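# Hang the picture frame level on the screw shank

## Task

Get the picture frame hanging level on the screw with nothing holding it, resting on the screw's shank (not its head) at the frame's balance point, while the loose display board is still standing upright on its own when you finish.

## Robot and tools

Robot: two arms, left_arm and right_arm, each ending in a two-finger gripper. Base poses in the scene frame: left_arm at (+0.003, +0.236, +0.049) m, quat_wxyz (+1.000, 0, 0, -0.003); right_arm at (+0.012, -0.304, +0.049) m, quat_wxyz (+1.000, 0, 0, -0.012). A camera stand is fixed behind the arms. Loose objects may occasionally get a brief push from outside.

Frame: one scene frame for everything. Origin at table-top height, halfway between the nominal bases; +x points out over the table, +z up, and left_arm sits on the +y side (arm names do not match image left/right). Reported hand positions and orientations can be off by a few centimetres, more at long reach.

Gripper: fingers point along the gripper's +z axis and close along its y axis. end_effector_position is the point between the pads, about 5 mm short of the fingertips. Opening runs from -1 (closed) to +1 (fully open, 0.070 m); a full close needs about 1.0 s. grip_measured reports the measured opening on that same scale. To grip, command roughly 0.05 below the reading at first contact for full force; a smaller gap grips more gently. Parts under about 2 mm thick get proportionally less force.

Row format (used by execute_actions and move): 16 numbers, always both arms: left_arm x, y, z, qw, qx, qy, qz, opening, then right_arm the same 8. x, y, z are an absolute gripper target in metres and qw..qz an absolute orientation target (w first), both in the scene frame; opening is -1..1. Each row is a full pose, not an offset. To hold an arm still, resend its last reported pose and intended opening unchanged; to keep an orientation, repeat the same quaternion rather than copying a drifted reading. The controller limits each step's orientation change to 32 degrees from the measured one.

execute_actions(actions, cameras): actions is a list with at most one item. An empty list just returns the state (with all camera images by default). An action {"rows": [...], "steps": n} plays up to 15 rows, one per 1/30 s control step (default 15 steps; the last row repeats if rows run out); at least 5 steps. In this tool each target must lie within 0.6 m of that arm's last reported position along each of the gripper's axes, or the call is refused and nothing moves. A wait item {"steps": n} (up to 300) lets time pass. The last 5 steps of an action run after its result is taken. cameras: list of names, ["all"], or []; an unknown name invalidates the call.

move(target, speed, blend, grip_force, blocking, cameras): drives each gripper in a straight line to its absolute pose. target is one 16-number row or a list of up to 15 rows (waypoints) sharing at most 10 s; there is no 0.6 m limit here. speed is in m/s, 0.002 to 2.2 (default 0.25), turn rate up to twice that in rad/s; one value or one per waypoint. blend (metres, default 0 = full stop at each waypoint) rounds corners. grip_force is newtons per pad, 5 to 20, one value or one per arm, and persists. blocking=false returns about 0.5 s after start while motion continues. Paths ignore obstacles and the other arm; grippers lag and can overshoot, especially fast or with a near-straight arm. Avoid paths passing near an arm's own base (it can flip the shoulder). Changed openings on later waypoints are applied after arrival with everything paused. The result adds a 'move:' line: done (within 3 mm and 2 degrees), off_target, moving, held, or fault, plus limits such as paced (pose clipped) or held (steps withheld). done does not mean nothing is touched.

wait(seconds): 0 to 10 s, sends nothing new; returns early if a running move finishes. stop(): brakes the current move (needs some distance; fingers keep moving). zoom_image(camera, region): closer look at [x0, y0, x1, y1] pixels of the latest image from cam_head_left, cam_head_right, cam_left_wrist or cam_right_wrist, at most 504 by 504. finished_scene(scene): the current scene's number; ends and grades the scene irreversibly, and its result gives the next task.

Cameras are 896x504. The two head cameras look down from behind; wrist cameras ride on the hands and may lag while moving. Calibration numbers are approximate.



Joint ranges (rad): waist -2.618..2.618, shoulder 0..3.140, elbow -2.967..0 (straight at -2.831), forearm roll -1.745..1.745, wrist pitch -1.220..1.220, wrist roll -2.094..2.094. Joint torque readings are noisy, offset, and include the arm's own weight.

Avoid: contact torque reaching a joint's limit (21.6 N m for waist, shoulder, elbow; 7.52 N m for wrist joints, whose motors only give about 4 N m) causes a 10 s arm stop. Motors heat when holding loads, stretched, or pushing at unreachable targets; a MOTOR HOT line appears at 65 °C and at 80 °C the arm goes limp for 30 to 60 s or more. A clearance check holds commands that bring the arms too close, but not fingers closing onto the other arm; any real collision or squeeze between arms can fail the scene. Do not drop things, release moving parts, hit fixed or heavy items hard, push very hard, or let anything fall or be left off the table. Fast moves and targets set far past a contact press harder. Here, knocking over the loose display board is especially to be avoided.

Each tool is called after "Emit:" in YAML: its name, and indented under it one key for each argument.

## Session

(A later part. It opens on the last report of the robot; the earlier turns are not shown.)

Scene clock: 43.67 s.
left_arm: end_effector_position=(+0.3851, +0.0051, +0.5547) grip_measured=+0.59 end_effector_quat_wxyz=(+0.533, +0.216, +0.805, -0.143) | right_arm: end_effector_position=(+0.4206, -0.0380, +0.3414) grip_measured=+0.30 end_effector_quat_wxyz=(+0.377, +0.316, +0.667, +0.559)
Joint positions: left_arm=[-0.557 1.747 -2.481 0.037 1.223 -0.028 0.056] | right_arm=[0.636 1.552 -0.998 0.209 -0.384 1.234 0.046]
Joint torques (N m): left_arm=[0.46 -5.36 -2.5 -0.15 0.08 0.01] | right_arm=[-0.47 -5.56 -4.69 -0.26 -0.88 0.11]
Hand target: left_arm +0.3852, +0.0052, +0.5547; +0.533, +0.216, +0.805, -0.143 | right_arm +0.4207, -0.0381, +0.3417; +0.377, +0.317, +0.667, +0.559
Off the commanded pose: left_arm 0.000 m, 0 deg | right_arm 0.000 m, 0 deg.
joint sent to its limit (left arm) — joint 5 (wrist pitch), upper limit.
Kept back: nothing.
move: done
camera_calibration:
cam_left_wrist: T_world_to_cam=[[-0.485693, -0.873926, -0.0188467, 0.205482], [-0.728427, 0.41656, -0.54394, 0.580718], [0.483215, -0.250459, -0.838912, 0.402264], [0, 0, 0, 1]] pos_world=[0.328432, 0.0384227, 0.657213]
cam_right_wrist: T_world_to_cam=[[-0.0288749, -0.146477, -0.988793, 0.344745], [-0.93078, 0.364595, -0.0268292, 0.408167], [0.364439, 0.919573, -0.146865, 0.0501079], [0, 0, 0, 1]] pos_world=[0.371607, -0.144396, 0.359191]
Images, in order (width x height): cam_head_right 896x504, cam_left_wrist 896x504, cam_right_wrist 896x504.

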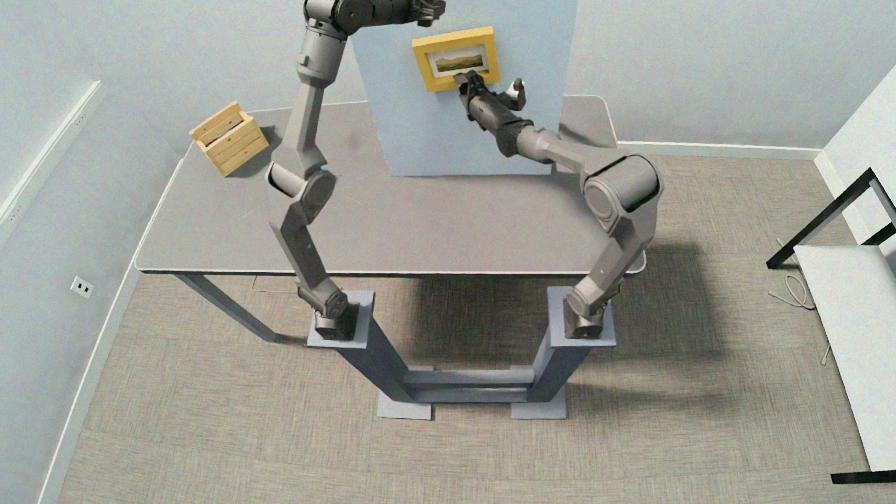

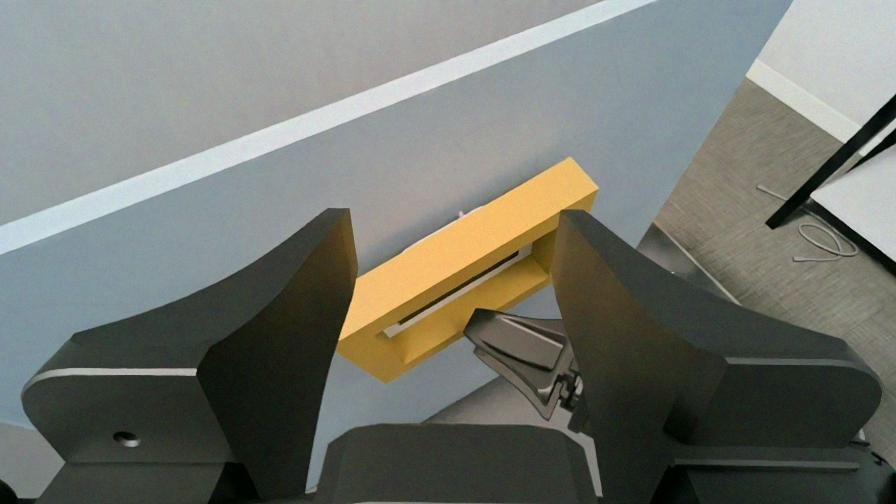

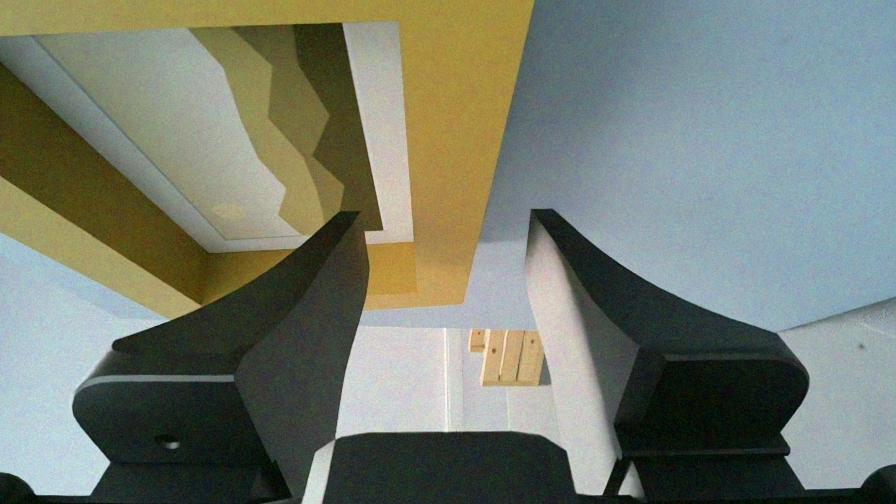

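Emit:
move:
  target: [0.3852,0.0052,0.5547,0.533,0.216,0.805,-0.143,0.59,0.4293,-0.0330,0.3405,0.3772,0.3165,0.6667,0.5594,0.3]
  speed: 0.06
  cameras: ["cam_right_wrist", "cam_left_wrist"]

Emit:
zoom_image:
  camera: "cam_left_wrist"
  region: [380, 200, 600, 420]

Scene clock: 45.03 s.
left_arm: end_effector_position=(+0.3851, +0.0051, +0.5547) grip_measured=+0.59 end_effector_quat_wxyz=(+0.533, +0.216, +0.805, -0.143) | right_arm: end_effector_position=(+0.4293, -0.0328, +0.3405) grip_measured=+0.30 end_effector_quat_wxyz=(+0.377, +0.316, +0.667, +0.560)
Joint positions: left_arm=[-0.557 1.747 -2.481 0.037 1.223 -0.028 0.056] | right_arm=[0.634 1.588 -1.035 0.202 -0.383 1.24 0.046]
Joint torques (N m): left_arm=[0.39 -5.39 -2.58 -0.12 0.08 0.04] | right_arm=[-0.39 -5.81 -4.35 -0.31 -0.68 0.15]
Hand target: left_arm +0.3852, +0.0052, +0.5547; +0.533, +0.216, +0.805, -0.143 | right_arm +0.4293, -0.0330, +0.3405; +0.377, +0.317, +0.667, +0.559
Off the commanded pose: left_arm 0.000 m, 0 deg | right_arm 0.000 m, 0 deg.
joint sent to its limit (left arm) — joint 5 (wrist pitch), upper limit.
Kept back: nothing.
move: done
camera_calibration:
cam_left_wrist: T_world_to_cam=[[-0.485693, -0.873926, -0.0188467, 0.205482], [-0.728427, 0.41656, -0.54394, 0.580718], [0.483215, -0.250459, -0.838912, 0.402264], [0, 0, 0, 1]] pos_world=[0.328432, 0.0384227, 0.657213]
cam_right_wrist: T_world_to_cam=[[-0.0280225, -0.145977, -0.988891, 0.344636], [-0.930771, 0.364572, -0.0274415, 0.414595], [0.364528, 0.919662, -0.146088, 0.0418148], [0, 0, 0, 1]] pos_world=[0.380307, -0.139296, 0.358293]
Images, in order (width x height): cam_left_wrist 896x504, cam_right_wrist 896x504.

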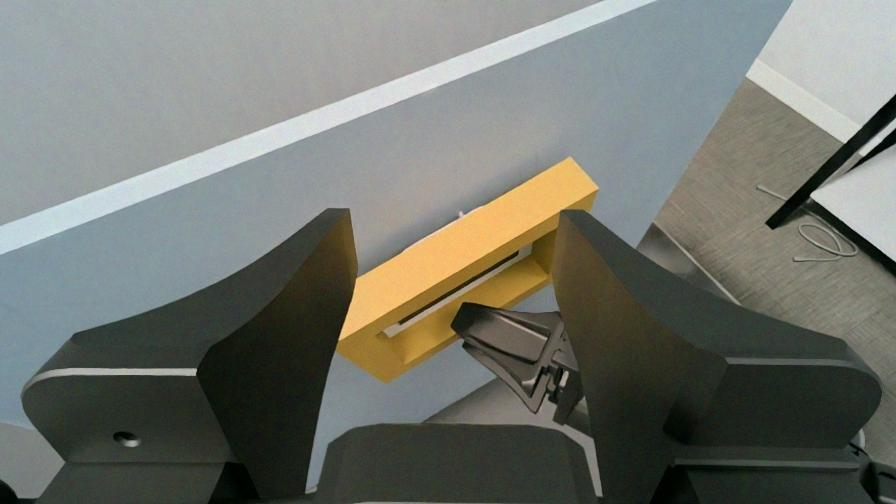

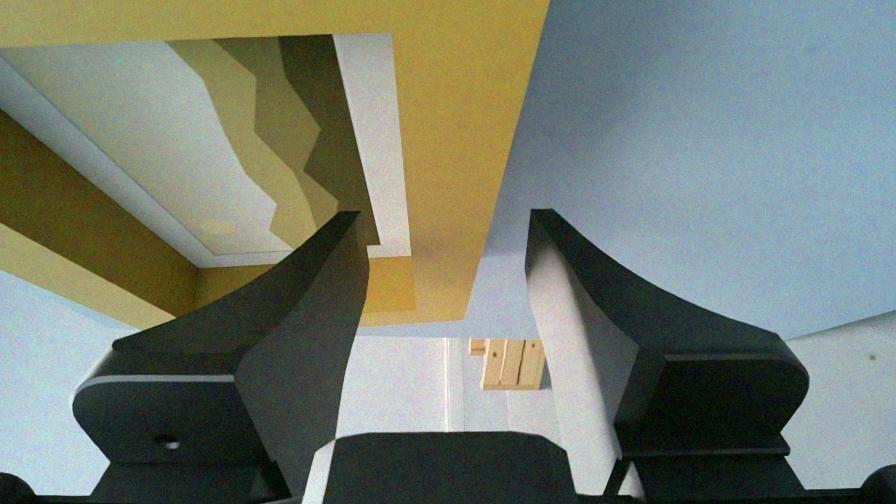

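Scaled by 2.291 from the camera's 896x504 image, which has a finer 1280x720 frame.

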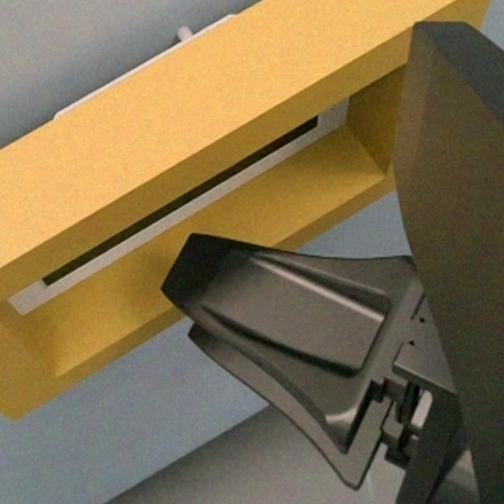

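Emit:
move:
  target:
    - [0.3852,0.0052,0.5547,0.533,0.216,0.805,-0.143,0.59,0.4331,-0.0307,0.3399,0.3772,0.3165,0.6667,0.5594,0.3]
    - [0.3852,0.0052,0.5547,0.533,0.216,0.805,-0.143,0.59,0.4331,-0.0307,0.3399,0.3772,0.3165,0.6667,0.5594,-0.28]
  speed: 0.06
  grip_force: 10
  cameras: ["cam_right_wrist", "cam_left_wrist"]

Emit:
zoom_image:
  camera: "cam_left_wrist"
  region: [380, 200, 600, 420]

Emit:
zoom_image:
  camera: "cam_right_wrist"
  region: [330, 120, 580, 320]

Scene clock: 46.93 s.
left_arm: end_effector_position=(+0.3851, +0.0051, +0.5547) grip_measured=+0.59 end_effector_quat_wxyz=(+0.533, +0.216, +0.805, -0.143) | right_arm: end_effector_position=(+0.4329, -0.0306, +0.3396) grip_measured=-0.28 end_effector_quat_wxyz=(+0.377, +0.317, +0.667, +0.559)
Joint positions: left_arm=[-0.557 1.747 -2.481 0.037 1.223 -0.028 0.056] | right_arm=[0.633 1.603 -1.05 0.2 -0.382 1.242 0.025]
Joint torques (N m): left_arm=[0.49 -5.48 -2.6 -0.14 0.06 0.02] | right_arm=[-0.46 -5.29 -4.83 -0.31 -0.75 0.17]
Hand target: left_arm +0.3852, +0.0052, +0.5547; +0.533, +0.216, +0.805, -0.143 | right_arm +0.4331, -0.0307, +0.3399; +0.377, +0.317, +0.667, +0.559
Off the commanded pose: left_arm 0.000 m, 0 deg | right_arm 0.000 m, 0 deg.
joint sent to its limit (left arm) — joint 5 (wrist pitch), upper limit.
Kept back: nothing.
grip_force (N): 10, 10
move: done
camera_calibration:
cam_left_wrist: T_world_to_cam=[[-0.485693, -0.873926, -0.0188467, 0.205482], [-0.728427, 0.41656, -0.54394, 0.580718], [0.483215, -0.250459, -0.838912, 0.402264], [0, 0, 0, 1]] pos_world=[0.328432, 0.0384227, 0.657213]
cam_right_wrist: T_world_to_cam=[[-0.0289384, -0.146338, -0.988811, 0.344553], [-0.930741, 0.364699, -0.0267345, 0.416838], [0.364531, 0.919554, -0.146757, 0.0384939], [0, 0, 0, 1]] pos_world=[0.383907, -0.136996, 0.357492]
Images, in order (width x height): cam_left_wrist 896x504, cam_right_wrist 896x504.

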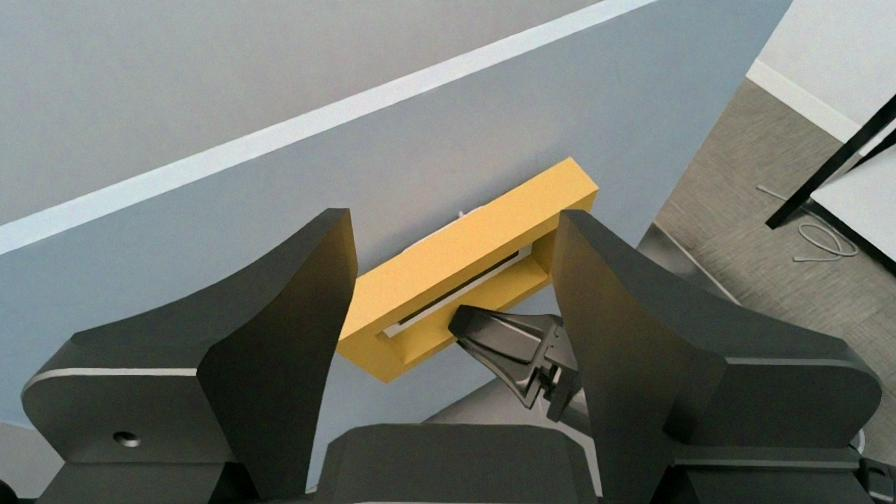

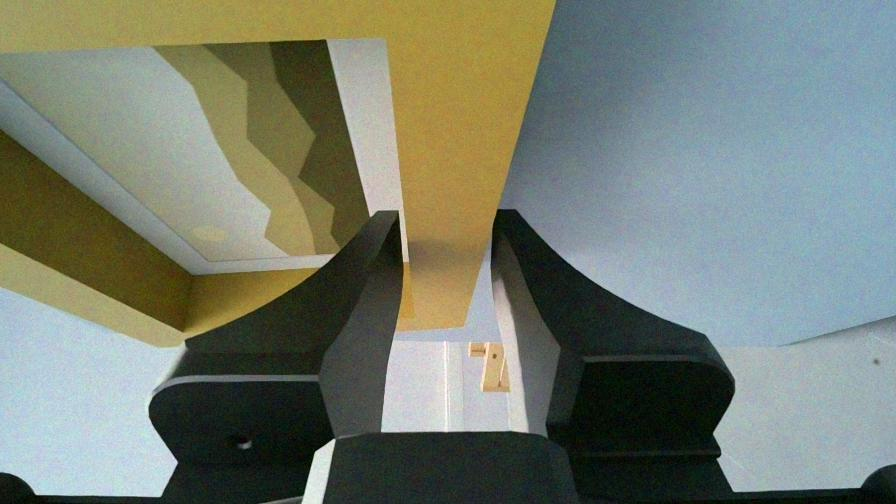

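Scaled by 2.291 from the camera's 896x504 image, which has a finer 1280x720 frame.

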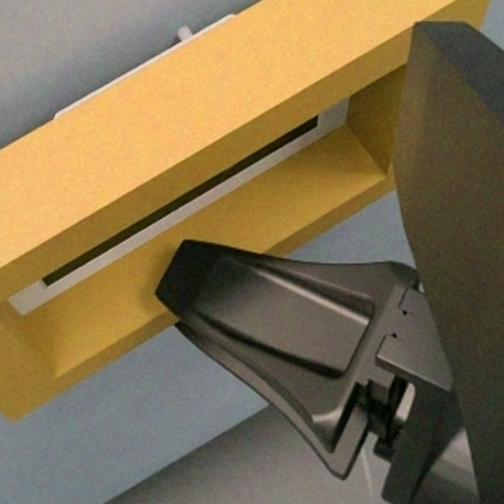

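Scaled by 2.016 from the camera's 896x504 image, which has a finer 1280x720 frame.

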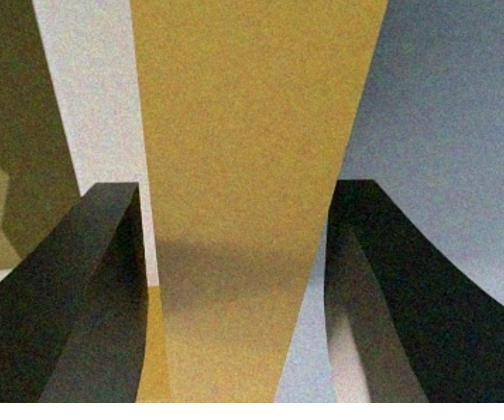

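Emit:
move:
  target: [0.3852,0.0052,0.5547,0.533,0.216,0.805,-0.143,0.59,0.4331,-0.0307,0.3399,0.3772,0.3165,0.6667,0.5594,-0.40]
  speed: 0.06
  cameras: ["cam_right_wrist", "cam_left_wrist"]

Emit:
zoom_image:
  camera: "cam_right_wrist"
  region: [330, 120, 580, 320]

Scene clock: 47.67 s.
left_arm: end_effector_position=(+0.3851, +0.0051, +0.5547) grip_measured=+0.59 end_effector_quat_wxyz=(+0.533, +0.216, +0.805, -0.143) | right_arm: end_effector_position=(+0.4330, -0.0305, +0.3400) grip_measured=-0.40 end_effector_quat_wxyz=(+0.377, +0.316, +0.667, +0.560)
Joint positions: left_arm=[-0.557 1.747 -2.481 0.037 1.223 -0.028 0.056] | right_arm=[0.633 1.603 -1.051 0.2 -0.382 1.242 0.021]
Joint torques (N m): left_arm=[0.43 -5.29 -2.62 -0.12 0.09 0.01] | right_arm=[-0.33 -5.36 -4.45 -0.3 -0.76 0.17]
Hand target: left_arm +0.3852, +0.0052, +0.5547; +0.533, +0.216, +0.805, -0.143 | right_arm +0.4331, -0.0307, +0.3399; +0.377, +0.317, +0.667, +0.559
Off the commanded pose: left_arm 0.000 m, 0 deg | right_arm 0.000 m, 0 deg.
joint sent to its limit (left arm) — joint 5 (wrist pitch), upper limit.
Kept back: nothing.
grip_force (N): 10, 10
move: done
camera_calibration:
cam_left_wrist: T_world_to_cam=[[-0.485693, -0.873926, -0.0188467, 0.205482], [-0.728427, 0.41656, -0.54394, 0.580718], [0.483215, -0.250459, -0.838912, 0.402264], [0, 0, 0, 1]] pos_world=[0.328432, 0.0384227, 0.657213]
cam_right_wrist: T_world_to_cam=[[-0.028161, -0.145806, -0.988912, 0.344666], [-0.93073, 0.364689, -0.0272659, 0.417124], [0.364621, 0.919643, -0.145976, 0.0381994], [0, 0, 0, 1]] pos_world=[0.384008, -0.136996, 0.357794]
Images, in order (width x height): cam_left_wrist 896x504, cam_right_wrist 896x504.

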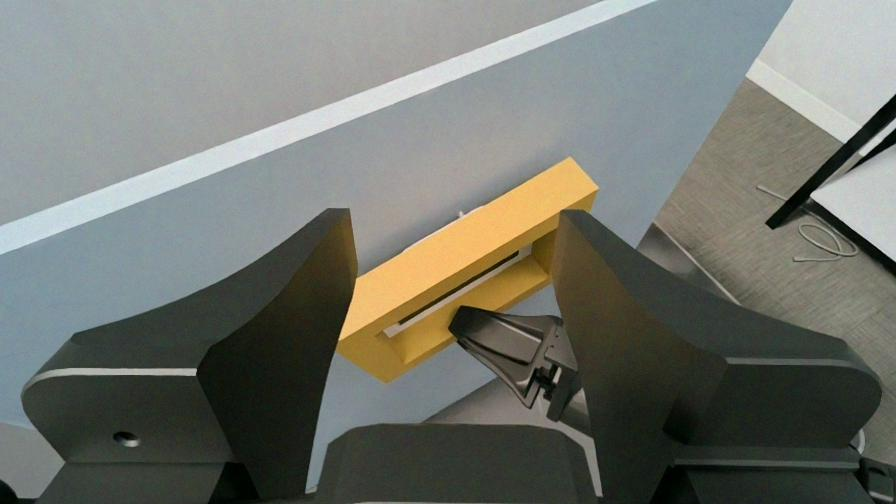

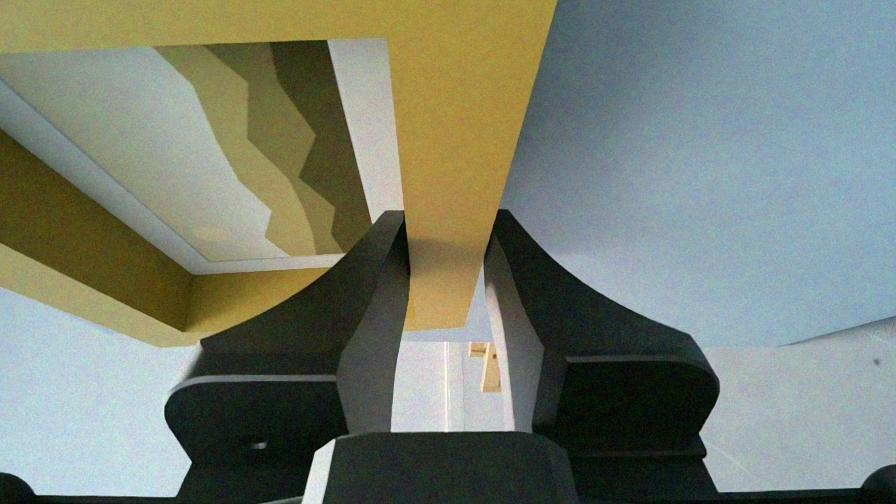

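Scaled by 2.016 from the camera's 896x504 image, which has a finer 1280x720 frame.

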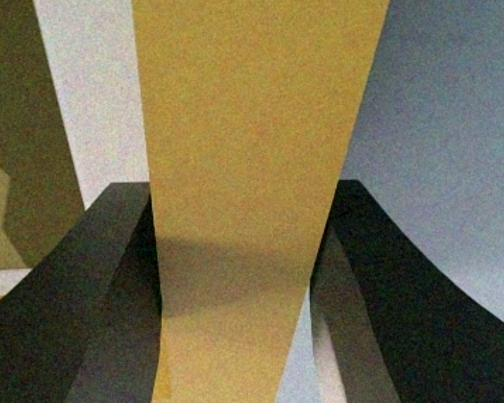

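Emit:
move:
  target: [0.3852,0.0052,0.5547,0.533,0.216,0.805,-0.143,0.59,0.4331,-0.0307,0.3399,0.3772,0.3165,0.6667,0.5594,-0.55]
  speed: 0.06
  grip_force: 14
  cameras: ["cam_right_wrist", "cam_left_wrist"]

Emit:
zoom_image:
  camera: "cam_left_wrist"
  region: [340, 140, 620, 400]

Scene clock: 48.40 s.
left_arm: end_effector_position=(+0.3851, +0.0051, +0.5547) grip_measured=+0.59 end_effector_quat_wxyz=(+0.533, +0.216, +0.805, -0.143) | right_arm: end_effector_position=(+0.4330, -0.0305, +0.3400) grip_measured=-0.43 end_effector_quat_wxyz=(+0.377, +0.317, +0.667, +0.560)
Joint positions: left_arm=[-0.557 1.747 -2.481 0.037 1.223 -0.028 0.056] | right_arm=[0.633 1.603 -1.051 0.2 -0.382 1.243 0.02]
Joint torques (N m): left_arm=[0.36 -5.4 -2.62 -0.11 0.1 -0.01] | right_arm=[0.48 -5.35 -3.9 -0.36 -0.41 -0.2]
Hand target: left_arm +0.3852, +0.0052, +0.5547; +0.533, +0.216, +0.805, -0.143 | right_arm +0.4331, -0.0307, +0.3399; +0.377, +0.317, +0.667, +0.559
Off the commanded pose: left_arm 0.000 m, 0 deg | right_arm 0.000 m, 0 deg.
joint sent to its limit (left arm) — joint 5 (wrist pitch), upper limit.
Kept back: nothing.
grip_force (N): 14, 14
move: done
camera_calibration:
cam_left_wrist: T_world_to_cam=[[-0.485693, -0.873926, -0.0188467, 0.205482], [-0.728427, 0.41656, -0.54394, 0.580718], [0.483215, -0.250459, -0.838912, 0.402264], [0, 0, 0, 1]] pos_world=[0.328432, 0.0384227, 0.657213]
cam_right_wrist: T_world_to_cam=[[-0.0287083, -0.145015, -0.989013, 0.344924], [-0.930713, 0.364791, -0.026472, 0.416845], [0.364622, 0.919727, -0.14544, 0.0380041], [0, 0, 0, 1]] pos_world=[0.384008, -0.136995, 0.357696]
Images, in order (width x height): cam_left_wrist 896x504, cam_right_wrist 896x504.

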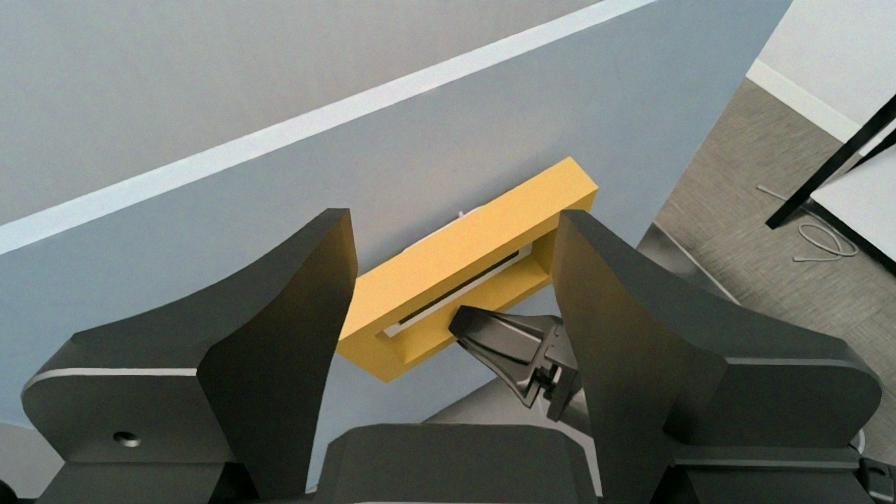

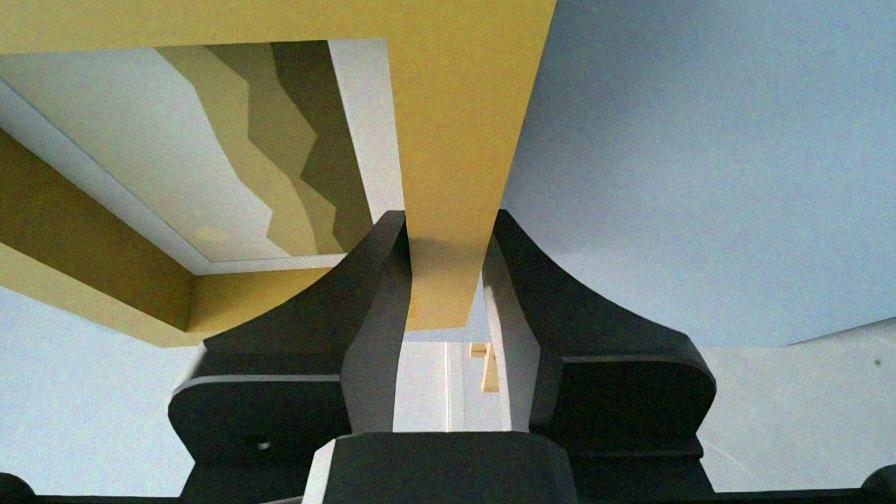

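Scaled by 1.800 from the camera's 896x504 image, which has a finer 1280x720 frame.

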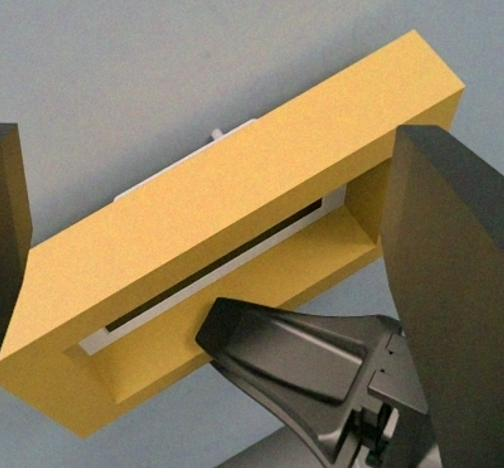

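Emit:
move:
  target: [0.3852,0.0052,0.5547,0.533,0.216,0.805,-0.143,0.59,0.4331,-0.0307,0.3449,0.3772,0.3165,0.6667,0.5594,-0.6]
  speed: 0.03
  grip_force: 20
  cameras: ["cam_head_right", "cam_left_wrist"]

Emit:
zoom_image:
  camera: "cam_left_wrist"
  region: [340, 140, 620, 400]

Scene clock: 52.77 s.
left_arm: end_effector_position=(+0.3851, +0.0051, +0.5547) grip_measured=+0.59 end_effector_quat_wxyz=(+0.533, +0.216, +0.805, -0.143) | right_arm: end_effector_position=(+0.4330, -0.0304, +0.3443) grip_measured=-0.43 end_effector_quat_wxyz=(+0.377, +0.316, +0.667, +0.559)
Joint positions: left_arm=[-0.557 1.747 -2.481 0.037 1.223 -0.028 0.056] | right_arm=[0.633 1.597 -1.064 0.209 -0.362 1.231 0.02]
Joint torques (N m): left_arm=[0.29 -5.28 -2.57 -0.07 0.08 0.01] | right_arm=[-0.78 -8.31 -5.62 -0.12 -1.33 0.19]
Hand target: left_arm +0.3852, +0.0052, +0.5547; +0.533, +0.216, +0.805, -0.143 | right_arm +0.4331, -0.0307, +0.3449; +0.377, +0.317, +0.667, +0.559
Off the commanded pose: left_arm 0.000 m, 0 deg | right_arm 0.001 m, 0 deg.
joint sent to its limit (left arm) — joint 5 (wrist pitch), upper limit.
Kept back: nothing.
move: done
camera_calibration:
cam_left_wrist: T_world_to_cam=[[-0.485693, -0.873926, -0.0188467, 0.205482], [-0.728427, 0.41656, -0.54394, 0.580718], [0.483215, -0.250459, -0.838912, 0.402264], [0, 0, 0, 1]] pos_world=[0.328432, 0.0384227, 0.657213]
Images, in order (width x height): cam_head_right 896x504, cam_left_wrist 896x504.

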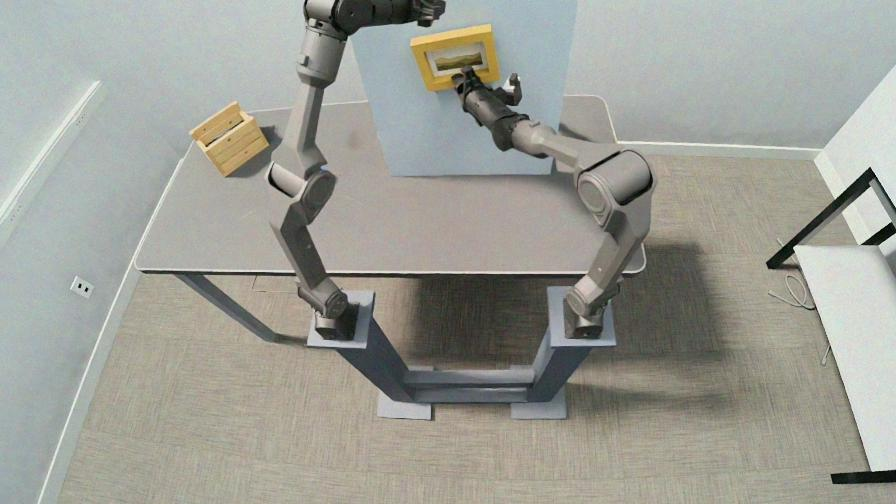

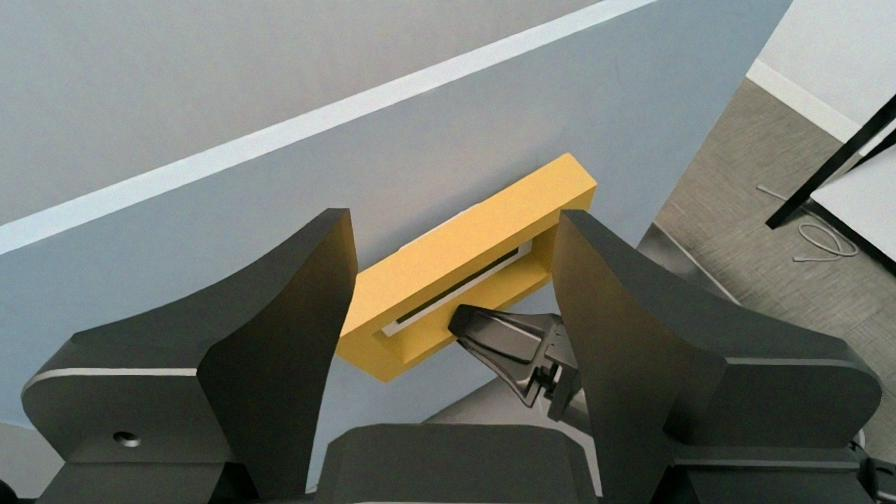

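Scaled by 1.800 from the camera's 896x504 image, which has a finer 1280x720 frame.

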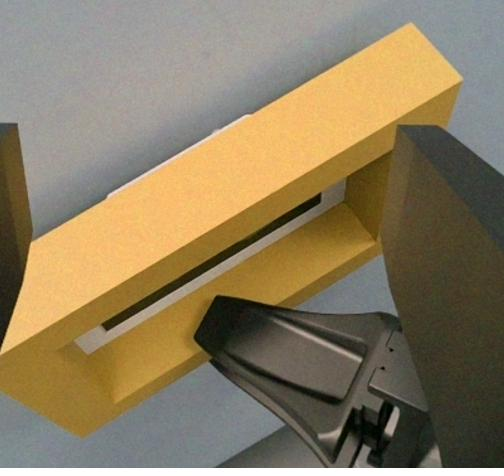

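Emit:
move:
  target: [0.3852,0.0052,0.5547,0.533,0.216,0.805,-0.143,0.59,0.4331,-0.0215,0.3475,0.3482,0.3482,0.6154,0.6154,-0.6]
  speed: 0.05
  cameras: ["cam_head_left", "cam_head_right", "cam_left_wrist"]

Emit:
zoom_image:
  camera: "cam_left_wrist"
  region: [340, 140, 620, 400]

Emit:
zoom_image:
  camera: "cam_head_left"
  region: [400, 10, 540, 110]

Emit:
zoom_image:
  camera: "cam_head_right"
  region: [380, 10, 540, 110]

Scene clock: 55.37 s.
left_arm: end_effector_position=(+0.3851, +0.0051, +0.5547) grip_measured=+0.59 end_effector_quat_wxyz=(+0.533, +0.216, +0.805, -0.143) | right_arm: end_effector_position=(+0.4332, -0.0216, +0.3477) grip_measured=-0.43 end_effector_quat_wxyz=(+0.348, +0.349, +0.615, +0.616)
Joint positions: left_arm=[-0.557 1.747 -2.481 0.037 1.223 -0.028 0.056] | right_arm=[0.654 1.634 -1.037 0.181 -0.518 1.414 0.02]
Joint torques (N m): left_arm=[0.36 -5.38 -2.51 -0.09 0.06 -0.01] | right_arm=[-0.34 -6.63 -4.55 -0.16 -1.1 -0.05]
Hand target: left_arm +0.3852, +0.0052, +0.5547; +0.533, +0.216, +0.805, -0.143 | right_arm +0.4331, -0.0215, +0.3475; +0.348, +0.348, +0.615, +0.615
Off the commanded pose: left_arm 0.000 m, 0 deg | right_arm 0.000 m, 0 deg.
joint sent to its limit (left arm) — joint 5 (wrist pitch), upper limit.
Kept back: nothing.
move: done
camera_calibration:
cam_left_wrist: T_world_to_cam=[[-0.485693, -0.873926, -0.0188467, 0.205482], [-0.728427, 0.41656, -0.54394, 0.580718], [0.483215, -0.250459, -0.838912, 0.402264], [0, 0, 0, 1]] pos_world=[0.328432, 0.0384227, 0.657213]
Images, in order (width x height): cam_head_left 896x504, cam_head_right 896x504, cam_left_wrist 896x504.

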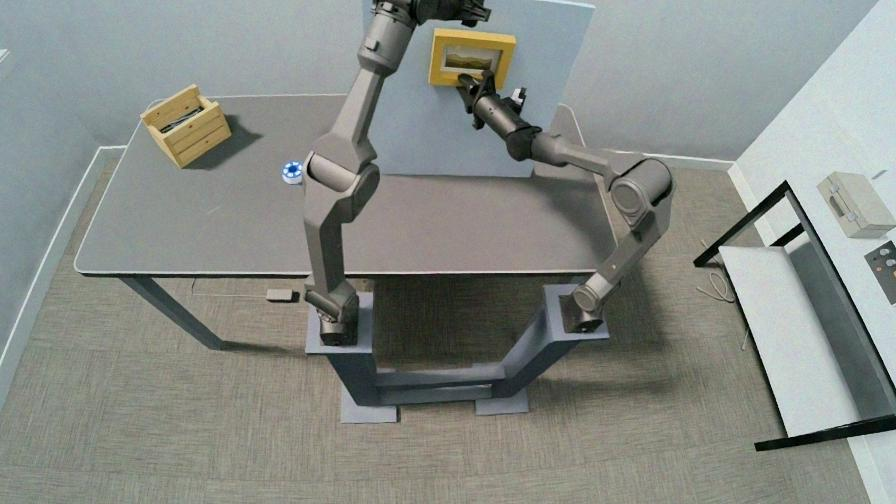

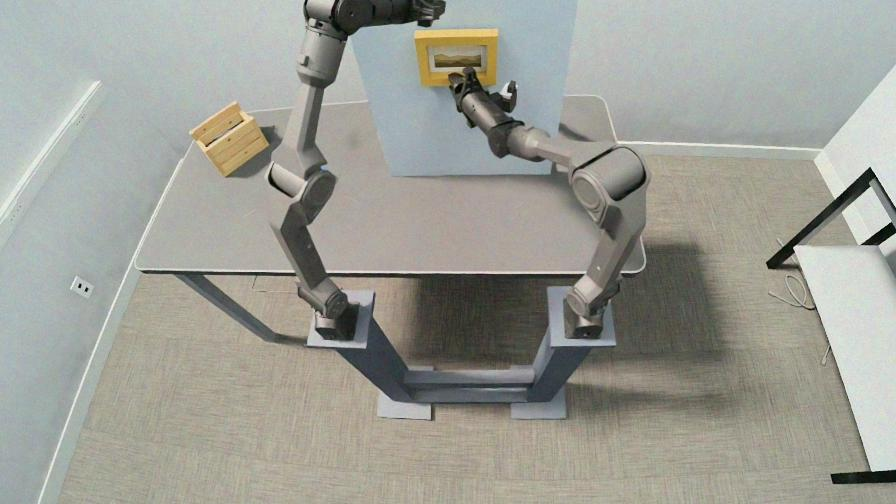

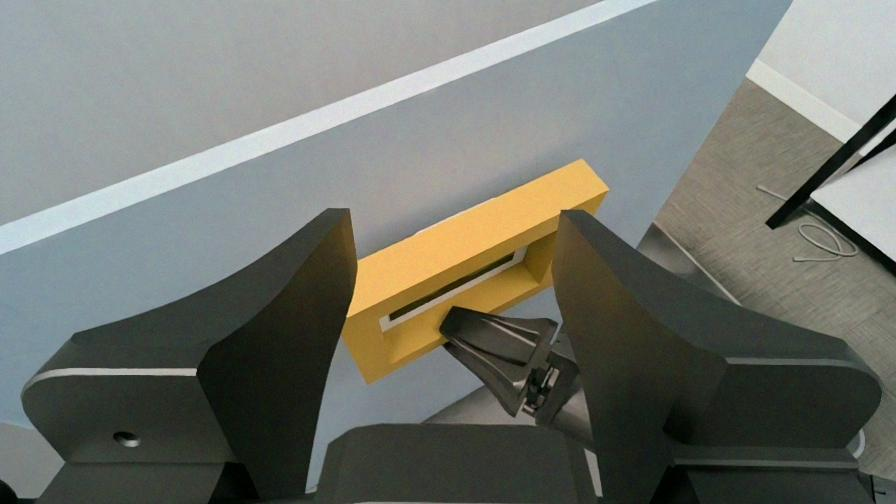

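Scaled by 1.800 from the camera's 896x504 image, which has a finer 1280x720 frame.

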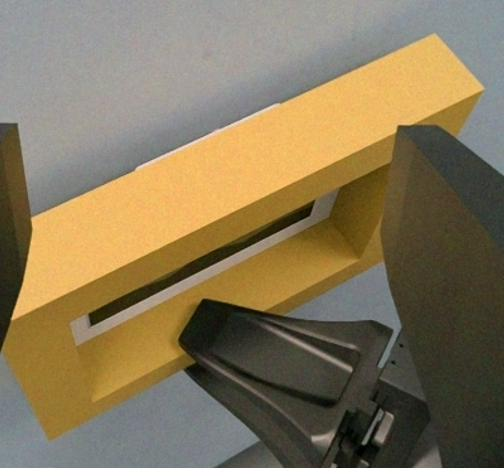

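Scaled by 3.600 from the camera's 896x504 image, which has a finer 1280x720 frame.

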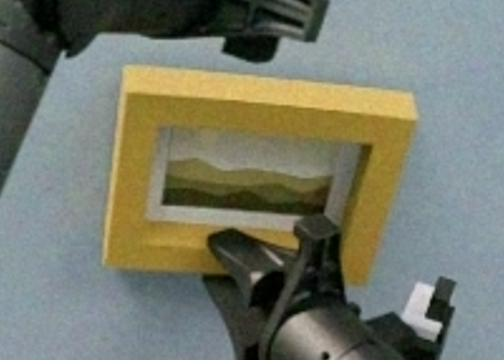

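Scaled by 3.150 from the camera's 896x504 image, which has a finer 1280x720 frame.

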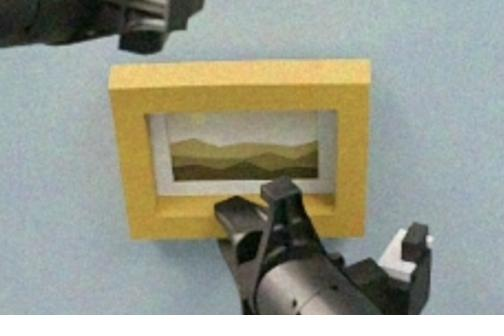

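Emit:
move:
  target:
    - [0.3852,0.0052,0.5547,0.533,0.216,0.805,-0.143,0.59,0.4331,-0.0215,0.361,0.3482,0.3482,0.6154,0.6154,-0.6]
    - [0.3852,0.0052,0.5547,0.533,0.216,0.805,-0.143,0.59,0.373,-0.0215,0.361,0.3482,0.3482,0.6154,0.6154,-0.6]
  speed: 0.06
  cameras: ["cam_head_right", "cam_left_wrist", "cam_right_wrist"]

Emit:
zoom_image:
  camera: "cam_left_wrist"
  region: [340, 120, 620, 400]

Scene clock: 61.43 s.
left_arm: end_effector_position=(+0.3851, +0.0051, +0.5547) grip_measured=+0.59 end_effector_quat_wxyz=(+0.533, +0.216, +0.805, -0.143) | right_arm: end_effector_position=(+0.3726, -0.0214, +0.3610) grip_measured=-0.44 end_effector_quat_wxyz=(+0.348, +0.348, +0.616, +0.615)
Joint positions: left_arm=[-0.557 1.747 -2.481 0.037 1.223 -0.028 0.056] | right_arm=[0.802 1.459 -0.895 0.485 -0.528 1.143 0.02]
Joint torques (N m): left_arm=[0.15 -5.38 -2.63 -0.07 0.07 0.01] | right_arm=[-0.51 -5.77 -5.03 -0.65 -1.14 0.12]
Hand target: left_arm +0.3852, +0.0052, +0.5547; +0.533, +0.216, +0.805, -0.143 | right_arm +0.3730, -0.0215, +0.3610; +0.348, +0.348, +0.615, +0.615
Off the commanded pose: left_arm 0.000 m, 0 deg | right_arm 0.000 m, 0 deg.
joint sent to its limit (left arm) — joint 5 (wrist pitch), upper limit.
Kept back: nothing.
move: done
camera_calibration:
cam_left_wrist: T_world_to_cam=[[-0.485693, -0.873926, -0.0188467, 0.205482], [-0.728427, 0.41656, -0.54394, 0.580718], [0.483215, -0.250459, -0.838912, 0.402264], [0, 0, 0, 1]] pos_world=[0.328432, 0.0384227, 0.657213]
cam_right_wrist: T_world_to_cam=[[-0.0281483, 0.0274228, -0.999228, 0.372441], [-0.930813, 0.363698, 0.0362024, 0.335346], [0.36441, 0.931113, 0.015288, -0.00296017], [0, 0, 0, 1]] pos_world=[0.323707, -0.129422, 0.360058]
Images, in order (width x height): cam_head_right 896x504, cam_left_wrist 896x504, cam_right_wrist 896x504.

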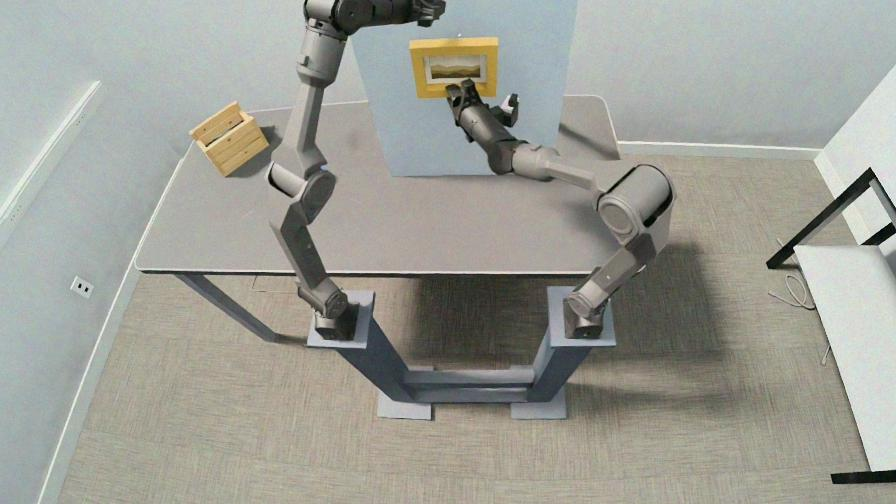

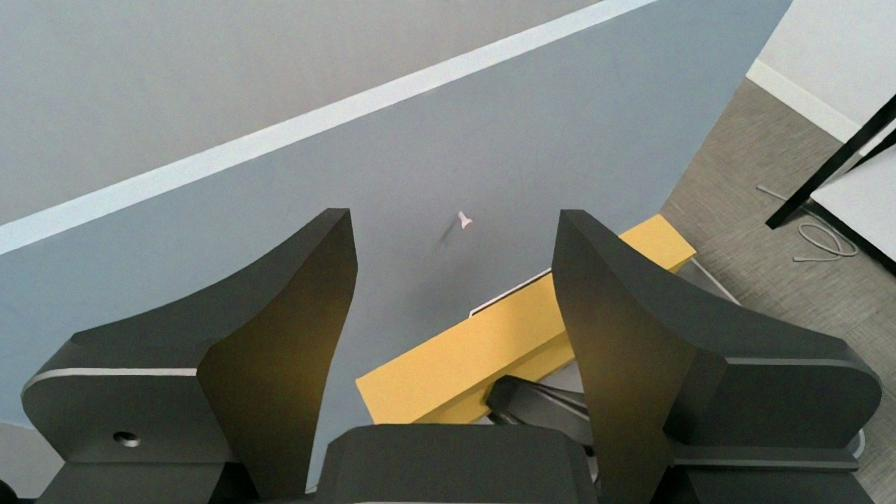

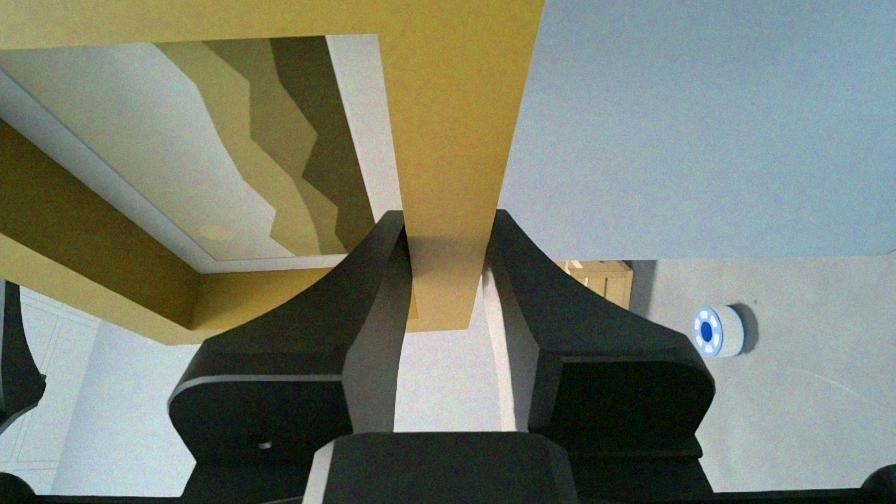

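Scaled by 1.800 from the camera's 896x504 image, which has a finer 1280x720 frame.

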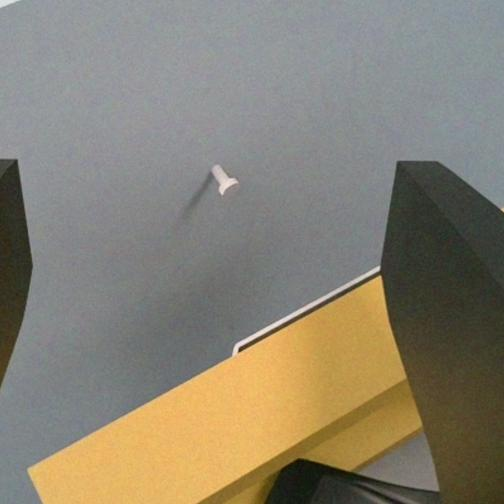

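Emit:
zoom_image:
  camera: "cam_left_wrist"
  region: [435, 195, 495, 245]

Emit:
zoom_image:
  camera: "cam_left_wrist"
  region: [450, 250, 570, 340]

Emit:
zoom_image:
  camera: "cam_head_right"
  region: [400, 15, 520, 115]

Scaled by 8.400 from the camera's 896x504 image, which has a finer 1280x720 frame.

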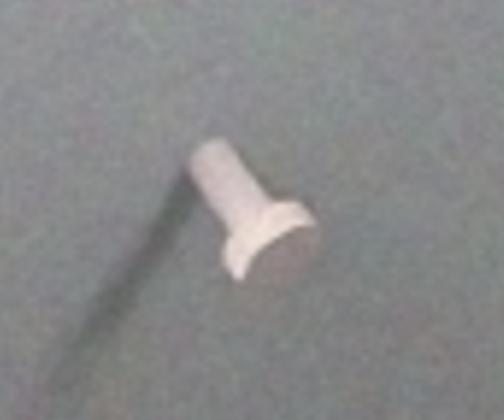

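Scaled by 4.200 from the camera's 896x504 image, which has a finer 1280x720 frame.

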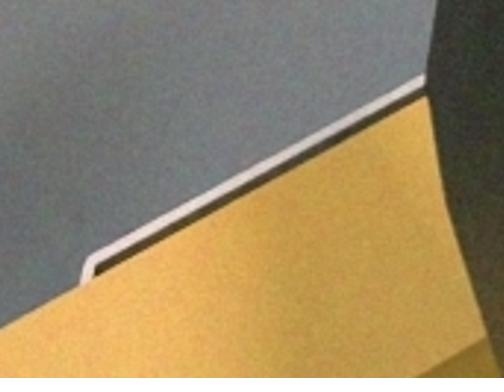

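Scaled by 4.200 from the camera's 896x504 image, which has a finer 1280x720 frame.

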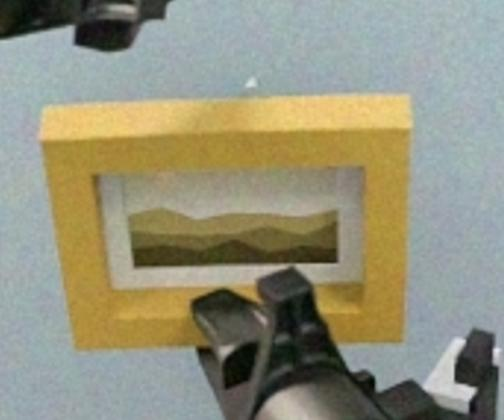

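Emit:
move:
  target:
    - [0.3852,0.0052,0.5547,0.533,0.216,0.805,-0.143,0.59,0.37,-0.02,0.31,0.3482,0.3482,0.6154,0.6154,-0.6]
    - [0.3852,0.0052,0.5547,0.533,0.216,0.805,-0.143,0.59,0.41,-0.02,0.31,0.5172,0.1470,0.4822,0.6916,-0.6]
  speed: 0.15
  cameras: ["cam_head_right", "cam_left_wrist"]

Emit:
zoom_image:
  camera: "cam_left_wrist"
  region: [380, 280, 600, 430]

Scene clock: 67.40 s.
left_arm: end_effector_position=(+0.3851, +0.0051, +0.5547) grip_measured=+0.59 end_effector_quat_wxyz=(+0.533, +0.216, +0.805, -0.143) | right_arm: end_effector_position=(+0.4101, -0.0199, +0.3104) grip_measured=-0.44 end_effector_quat_wxyz=(+0.481, +0.174, +0.570, +0.642)
Joint positions: left_arm=[-0.557 1.747 -2.481 0.037 1.223 -0.028 0.056] | right_arm=[0.635 1.83 -0.811 -0.02 -1.224 1.237 0.02]
Joint torques (N m): left_arm=[0.16 -5.33 -2.65 -0.03 0.09 -0.02] | right_arm=[0.12 -7.41 -4.2 -0.03 -1.05 0.13]
Hand target: left_arm +0.3852, +0.0052, +0.5547; +0.533, +0.216, +0.805, -0.143 | right_arm +0.4101, -0.0199, +0.3104; +0.481, +0.175, +0.570, +0.642
Off the commanded pose: left_arm 0.000 m, 0 deg | right_arm 0.000 m, 13 deg.
joint sent to its limit (left arm) — joint 5 (wrist pitch), upper limit.
joint sent to its limit (right arm) — joint 5 (wrist pitch), lower limit.
Kept back: nothing.
move: off_target (right_arm)
camera_calibration:
cam_left_wrist: T_world_to_cam=[[-0.485693, -0.873926, -0.0188467, 0.205482], [-0.728427, 0.41656, -0.54394, 0.580718], [0.483215, -0.250459, -0.838912, 0.402264], [0, 0, 0, 1]] pos_world=[0.328432, 0.0384227, 0.657213]
Images, in order (width x height): cam_head_right 896x504, cam_left_wrist 896x504.

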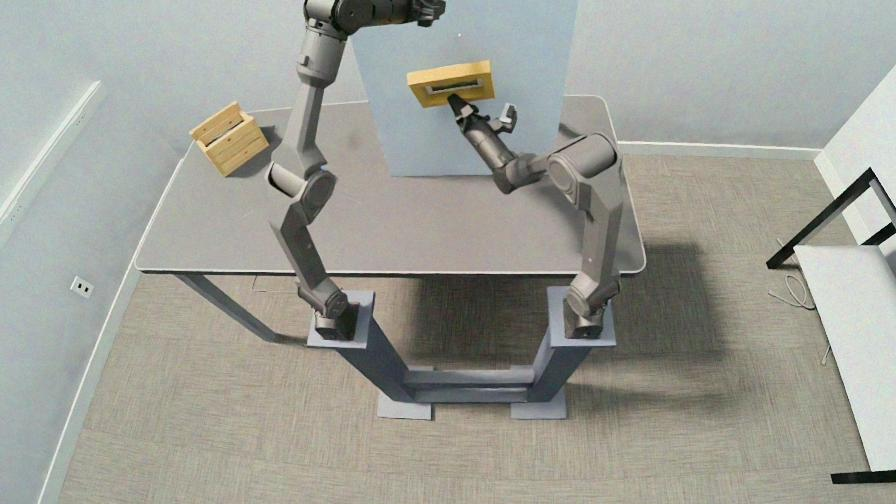

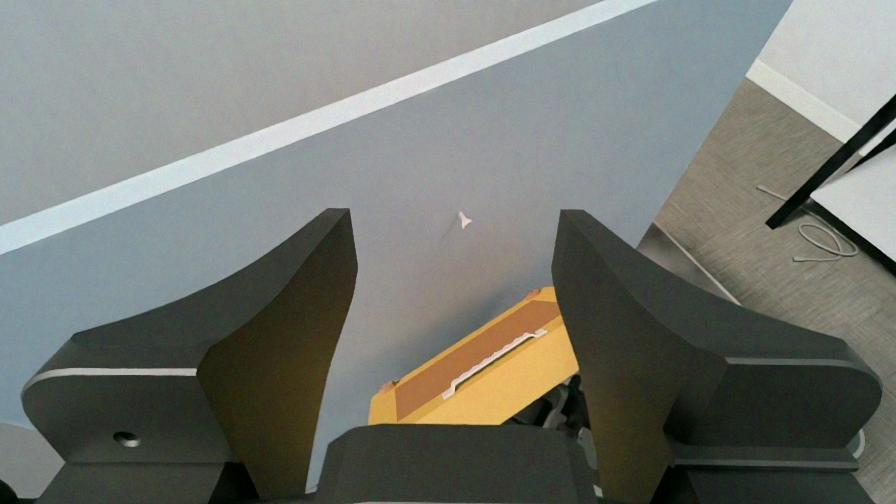

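Scaled by 2.291 from the camera's 896x504 image, which has a finer 1280x720 frame.

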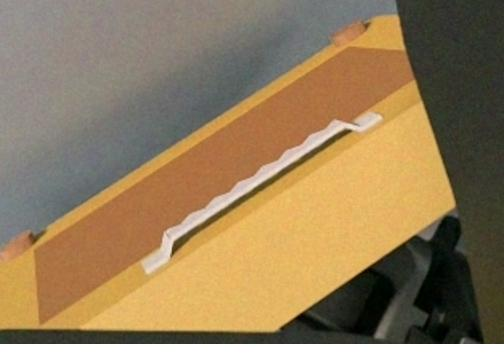

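Emit:
zoom_image:
  camera: "cam_left_wrist"
  region: [435, 320, 555, 405]

Scaled by 4.200 from the camera's 896x504 image, which has a finer 1280x720 frame.

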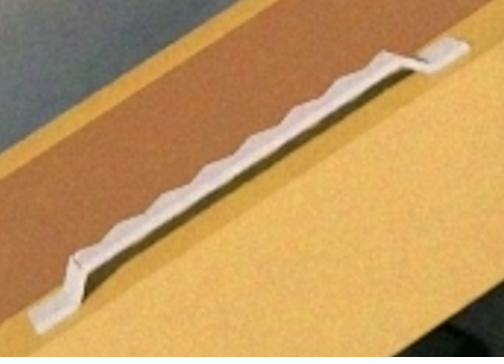

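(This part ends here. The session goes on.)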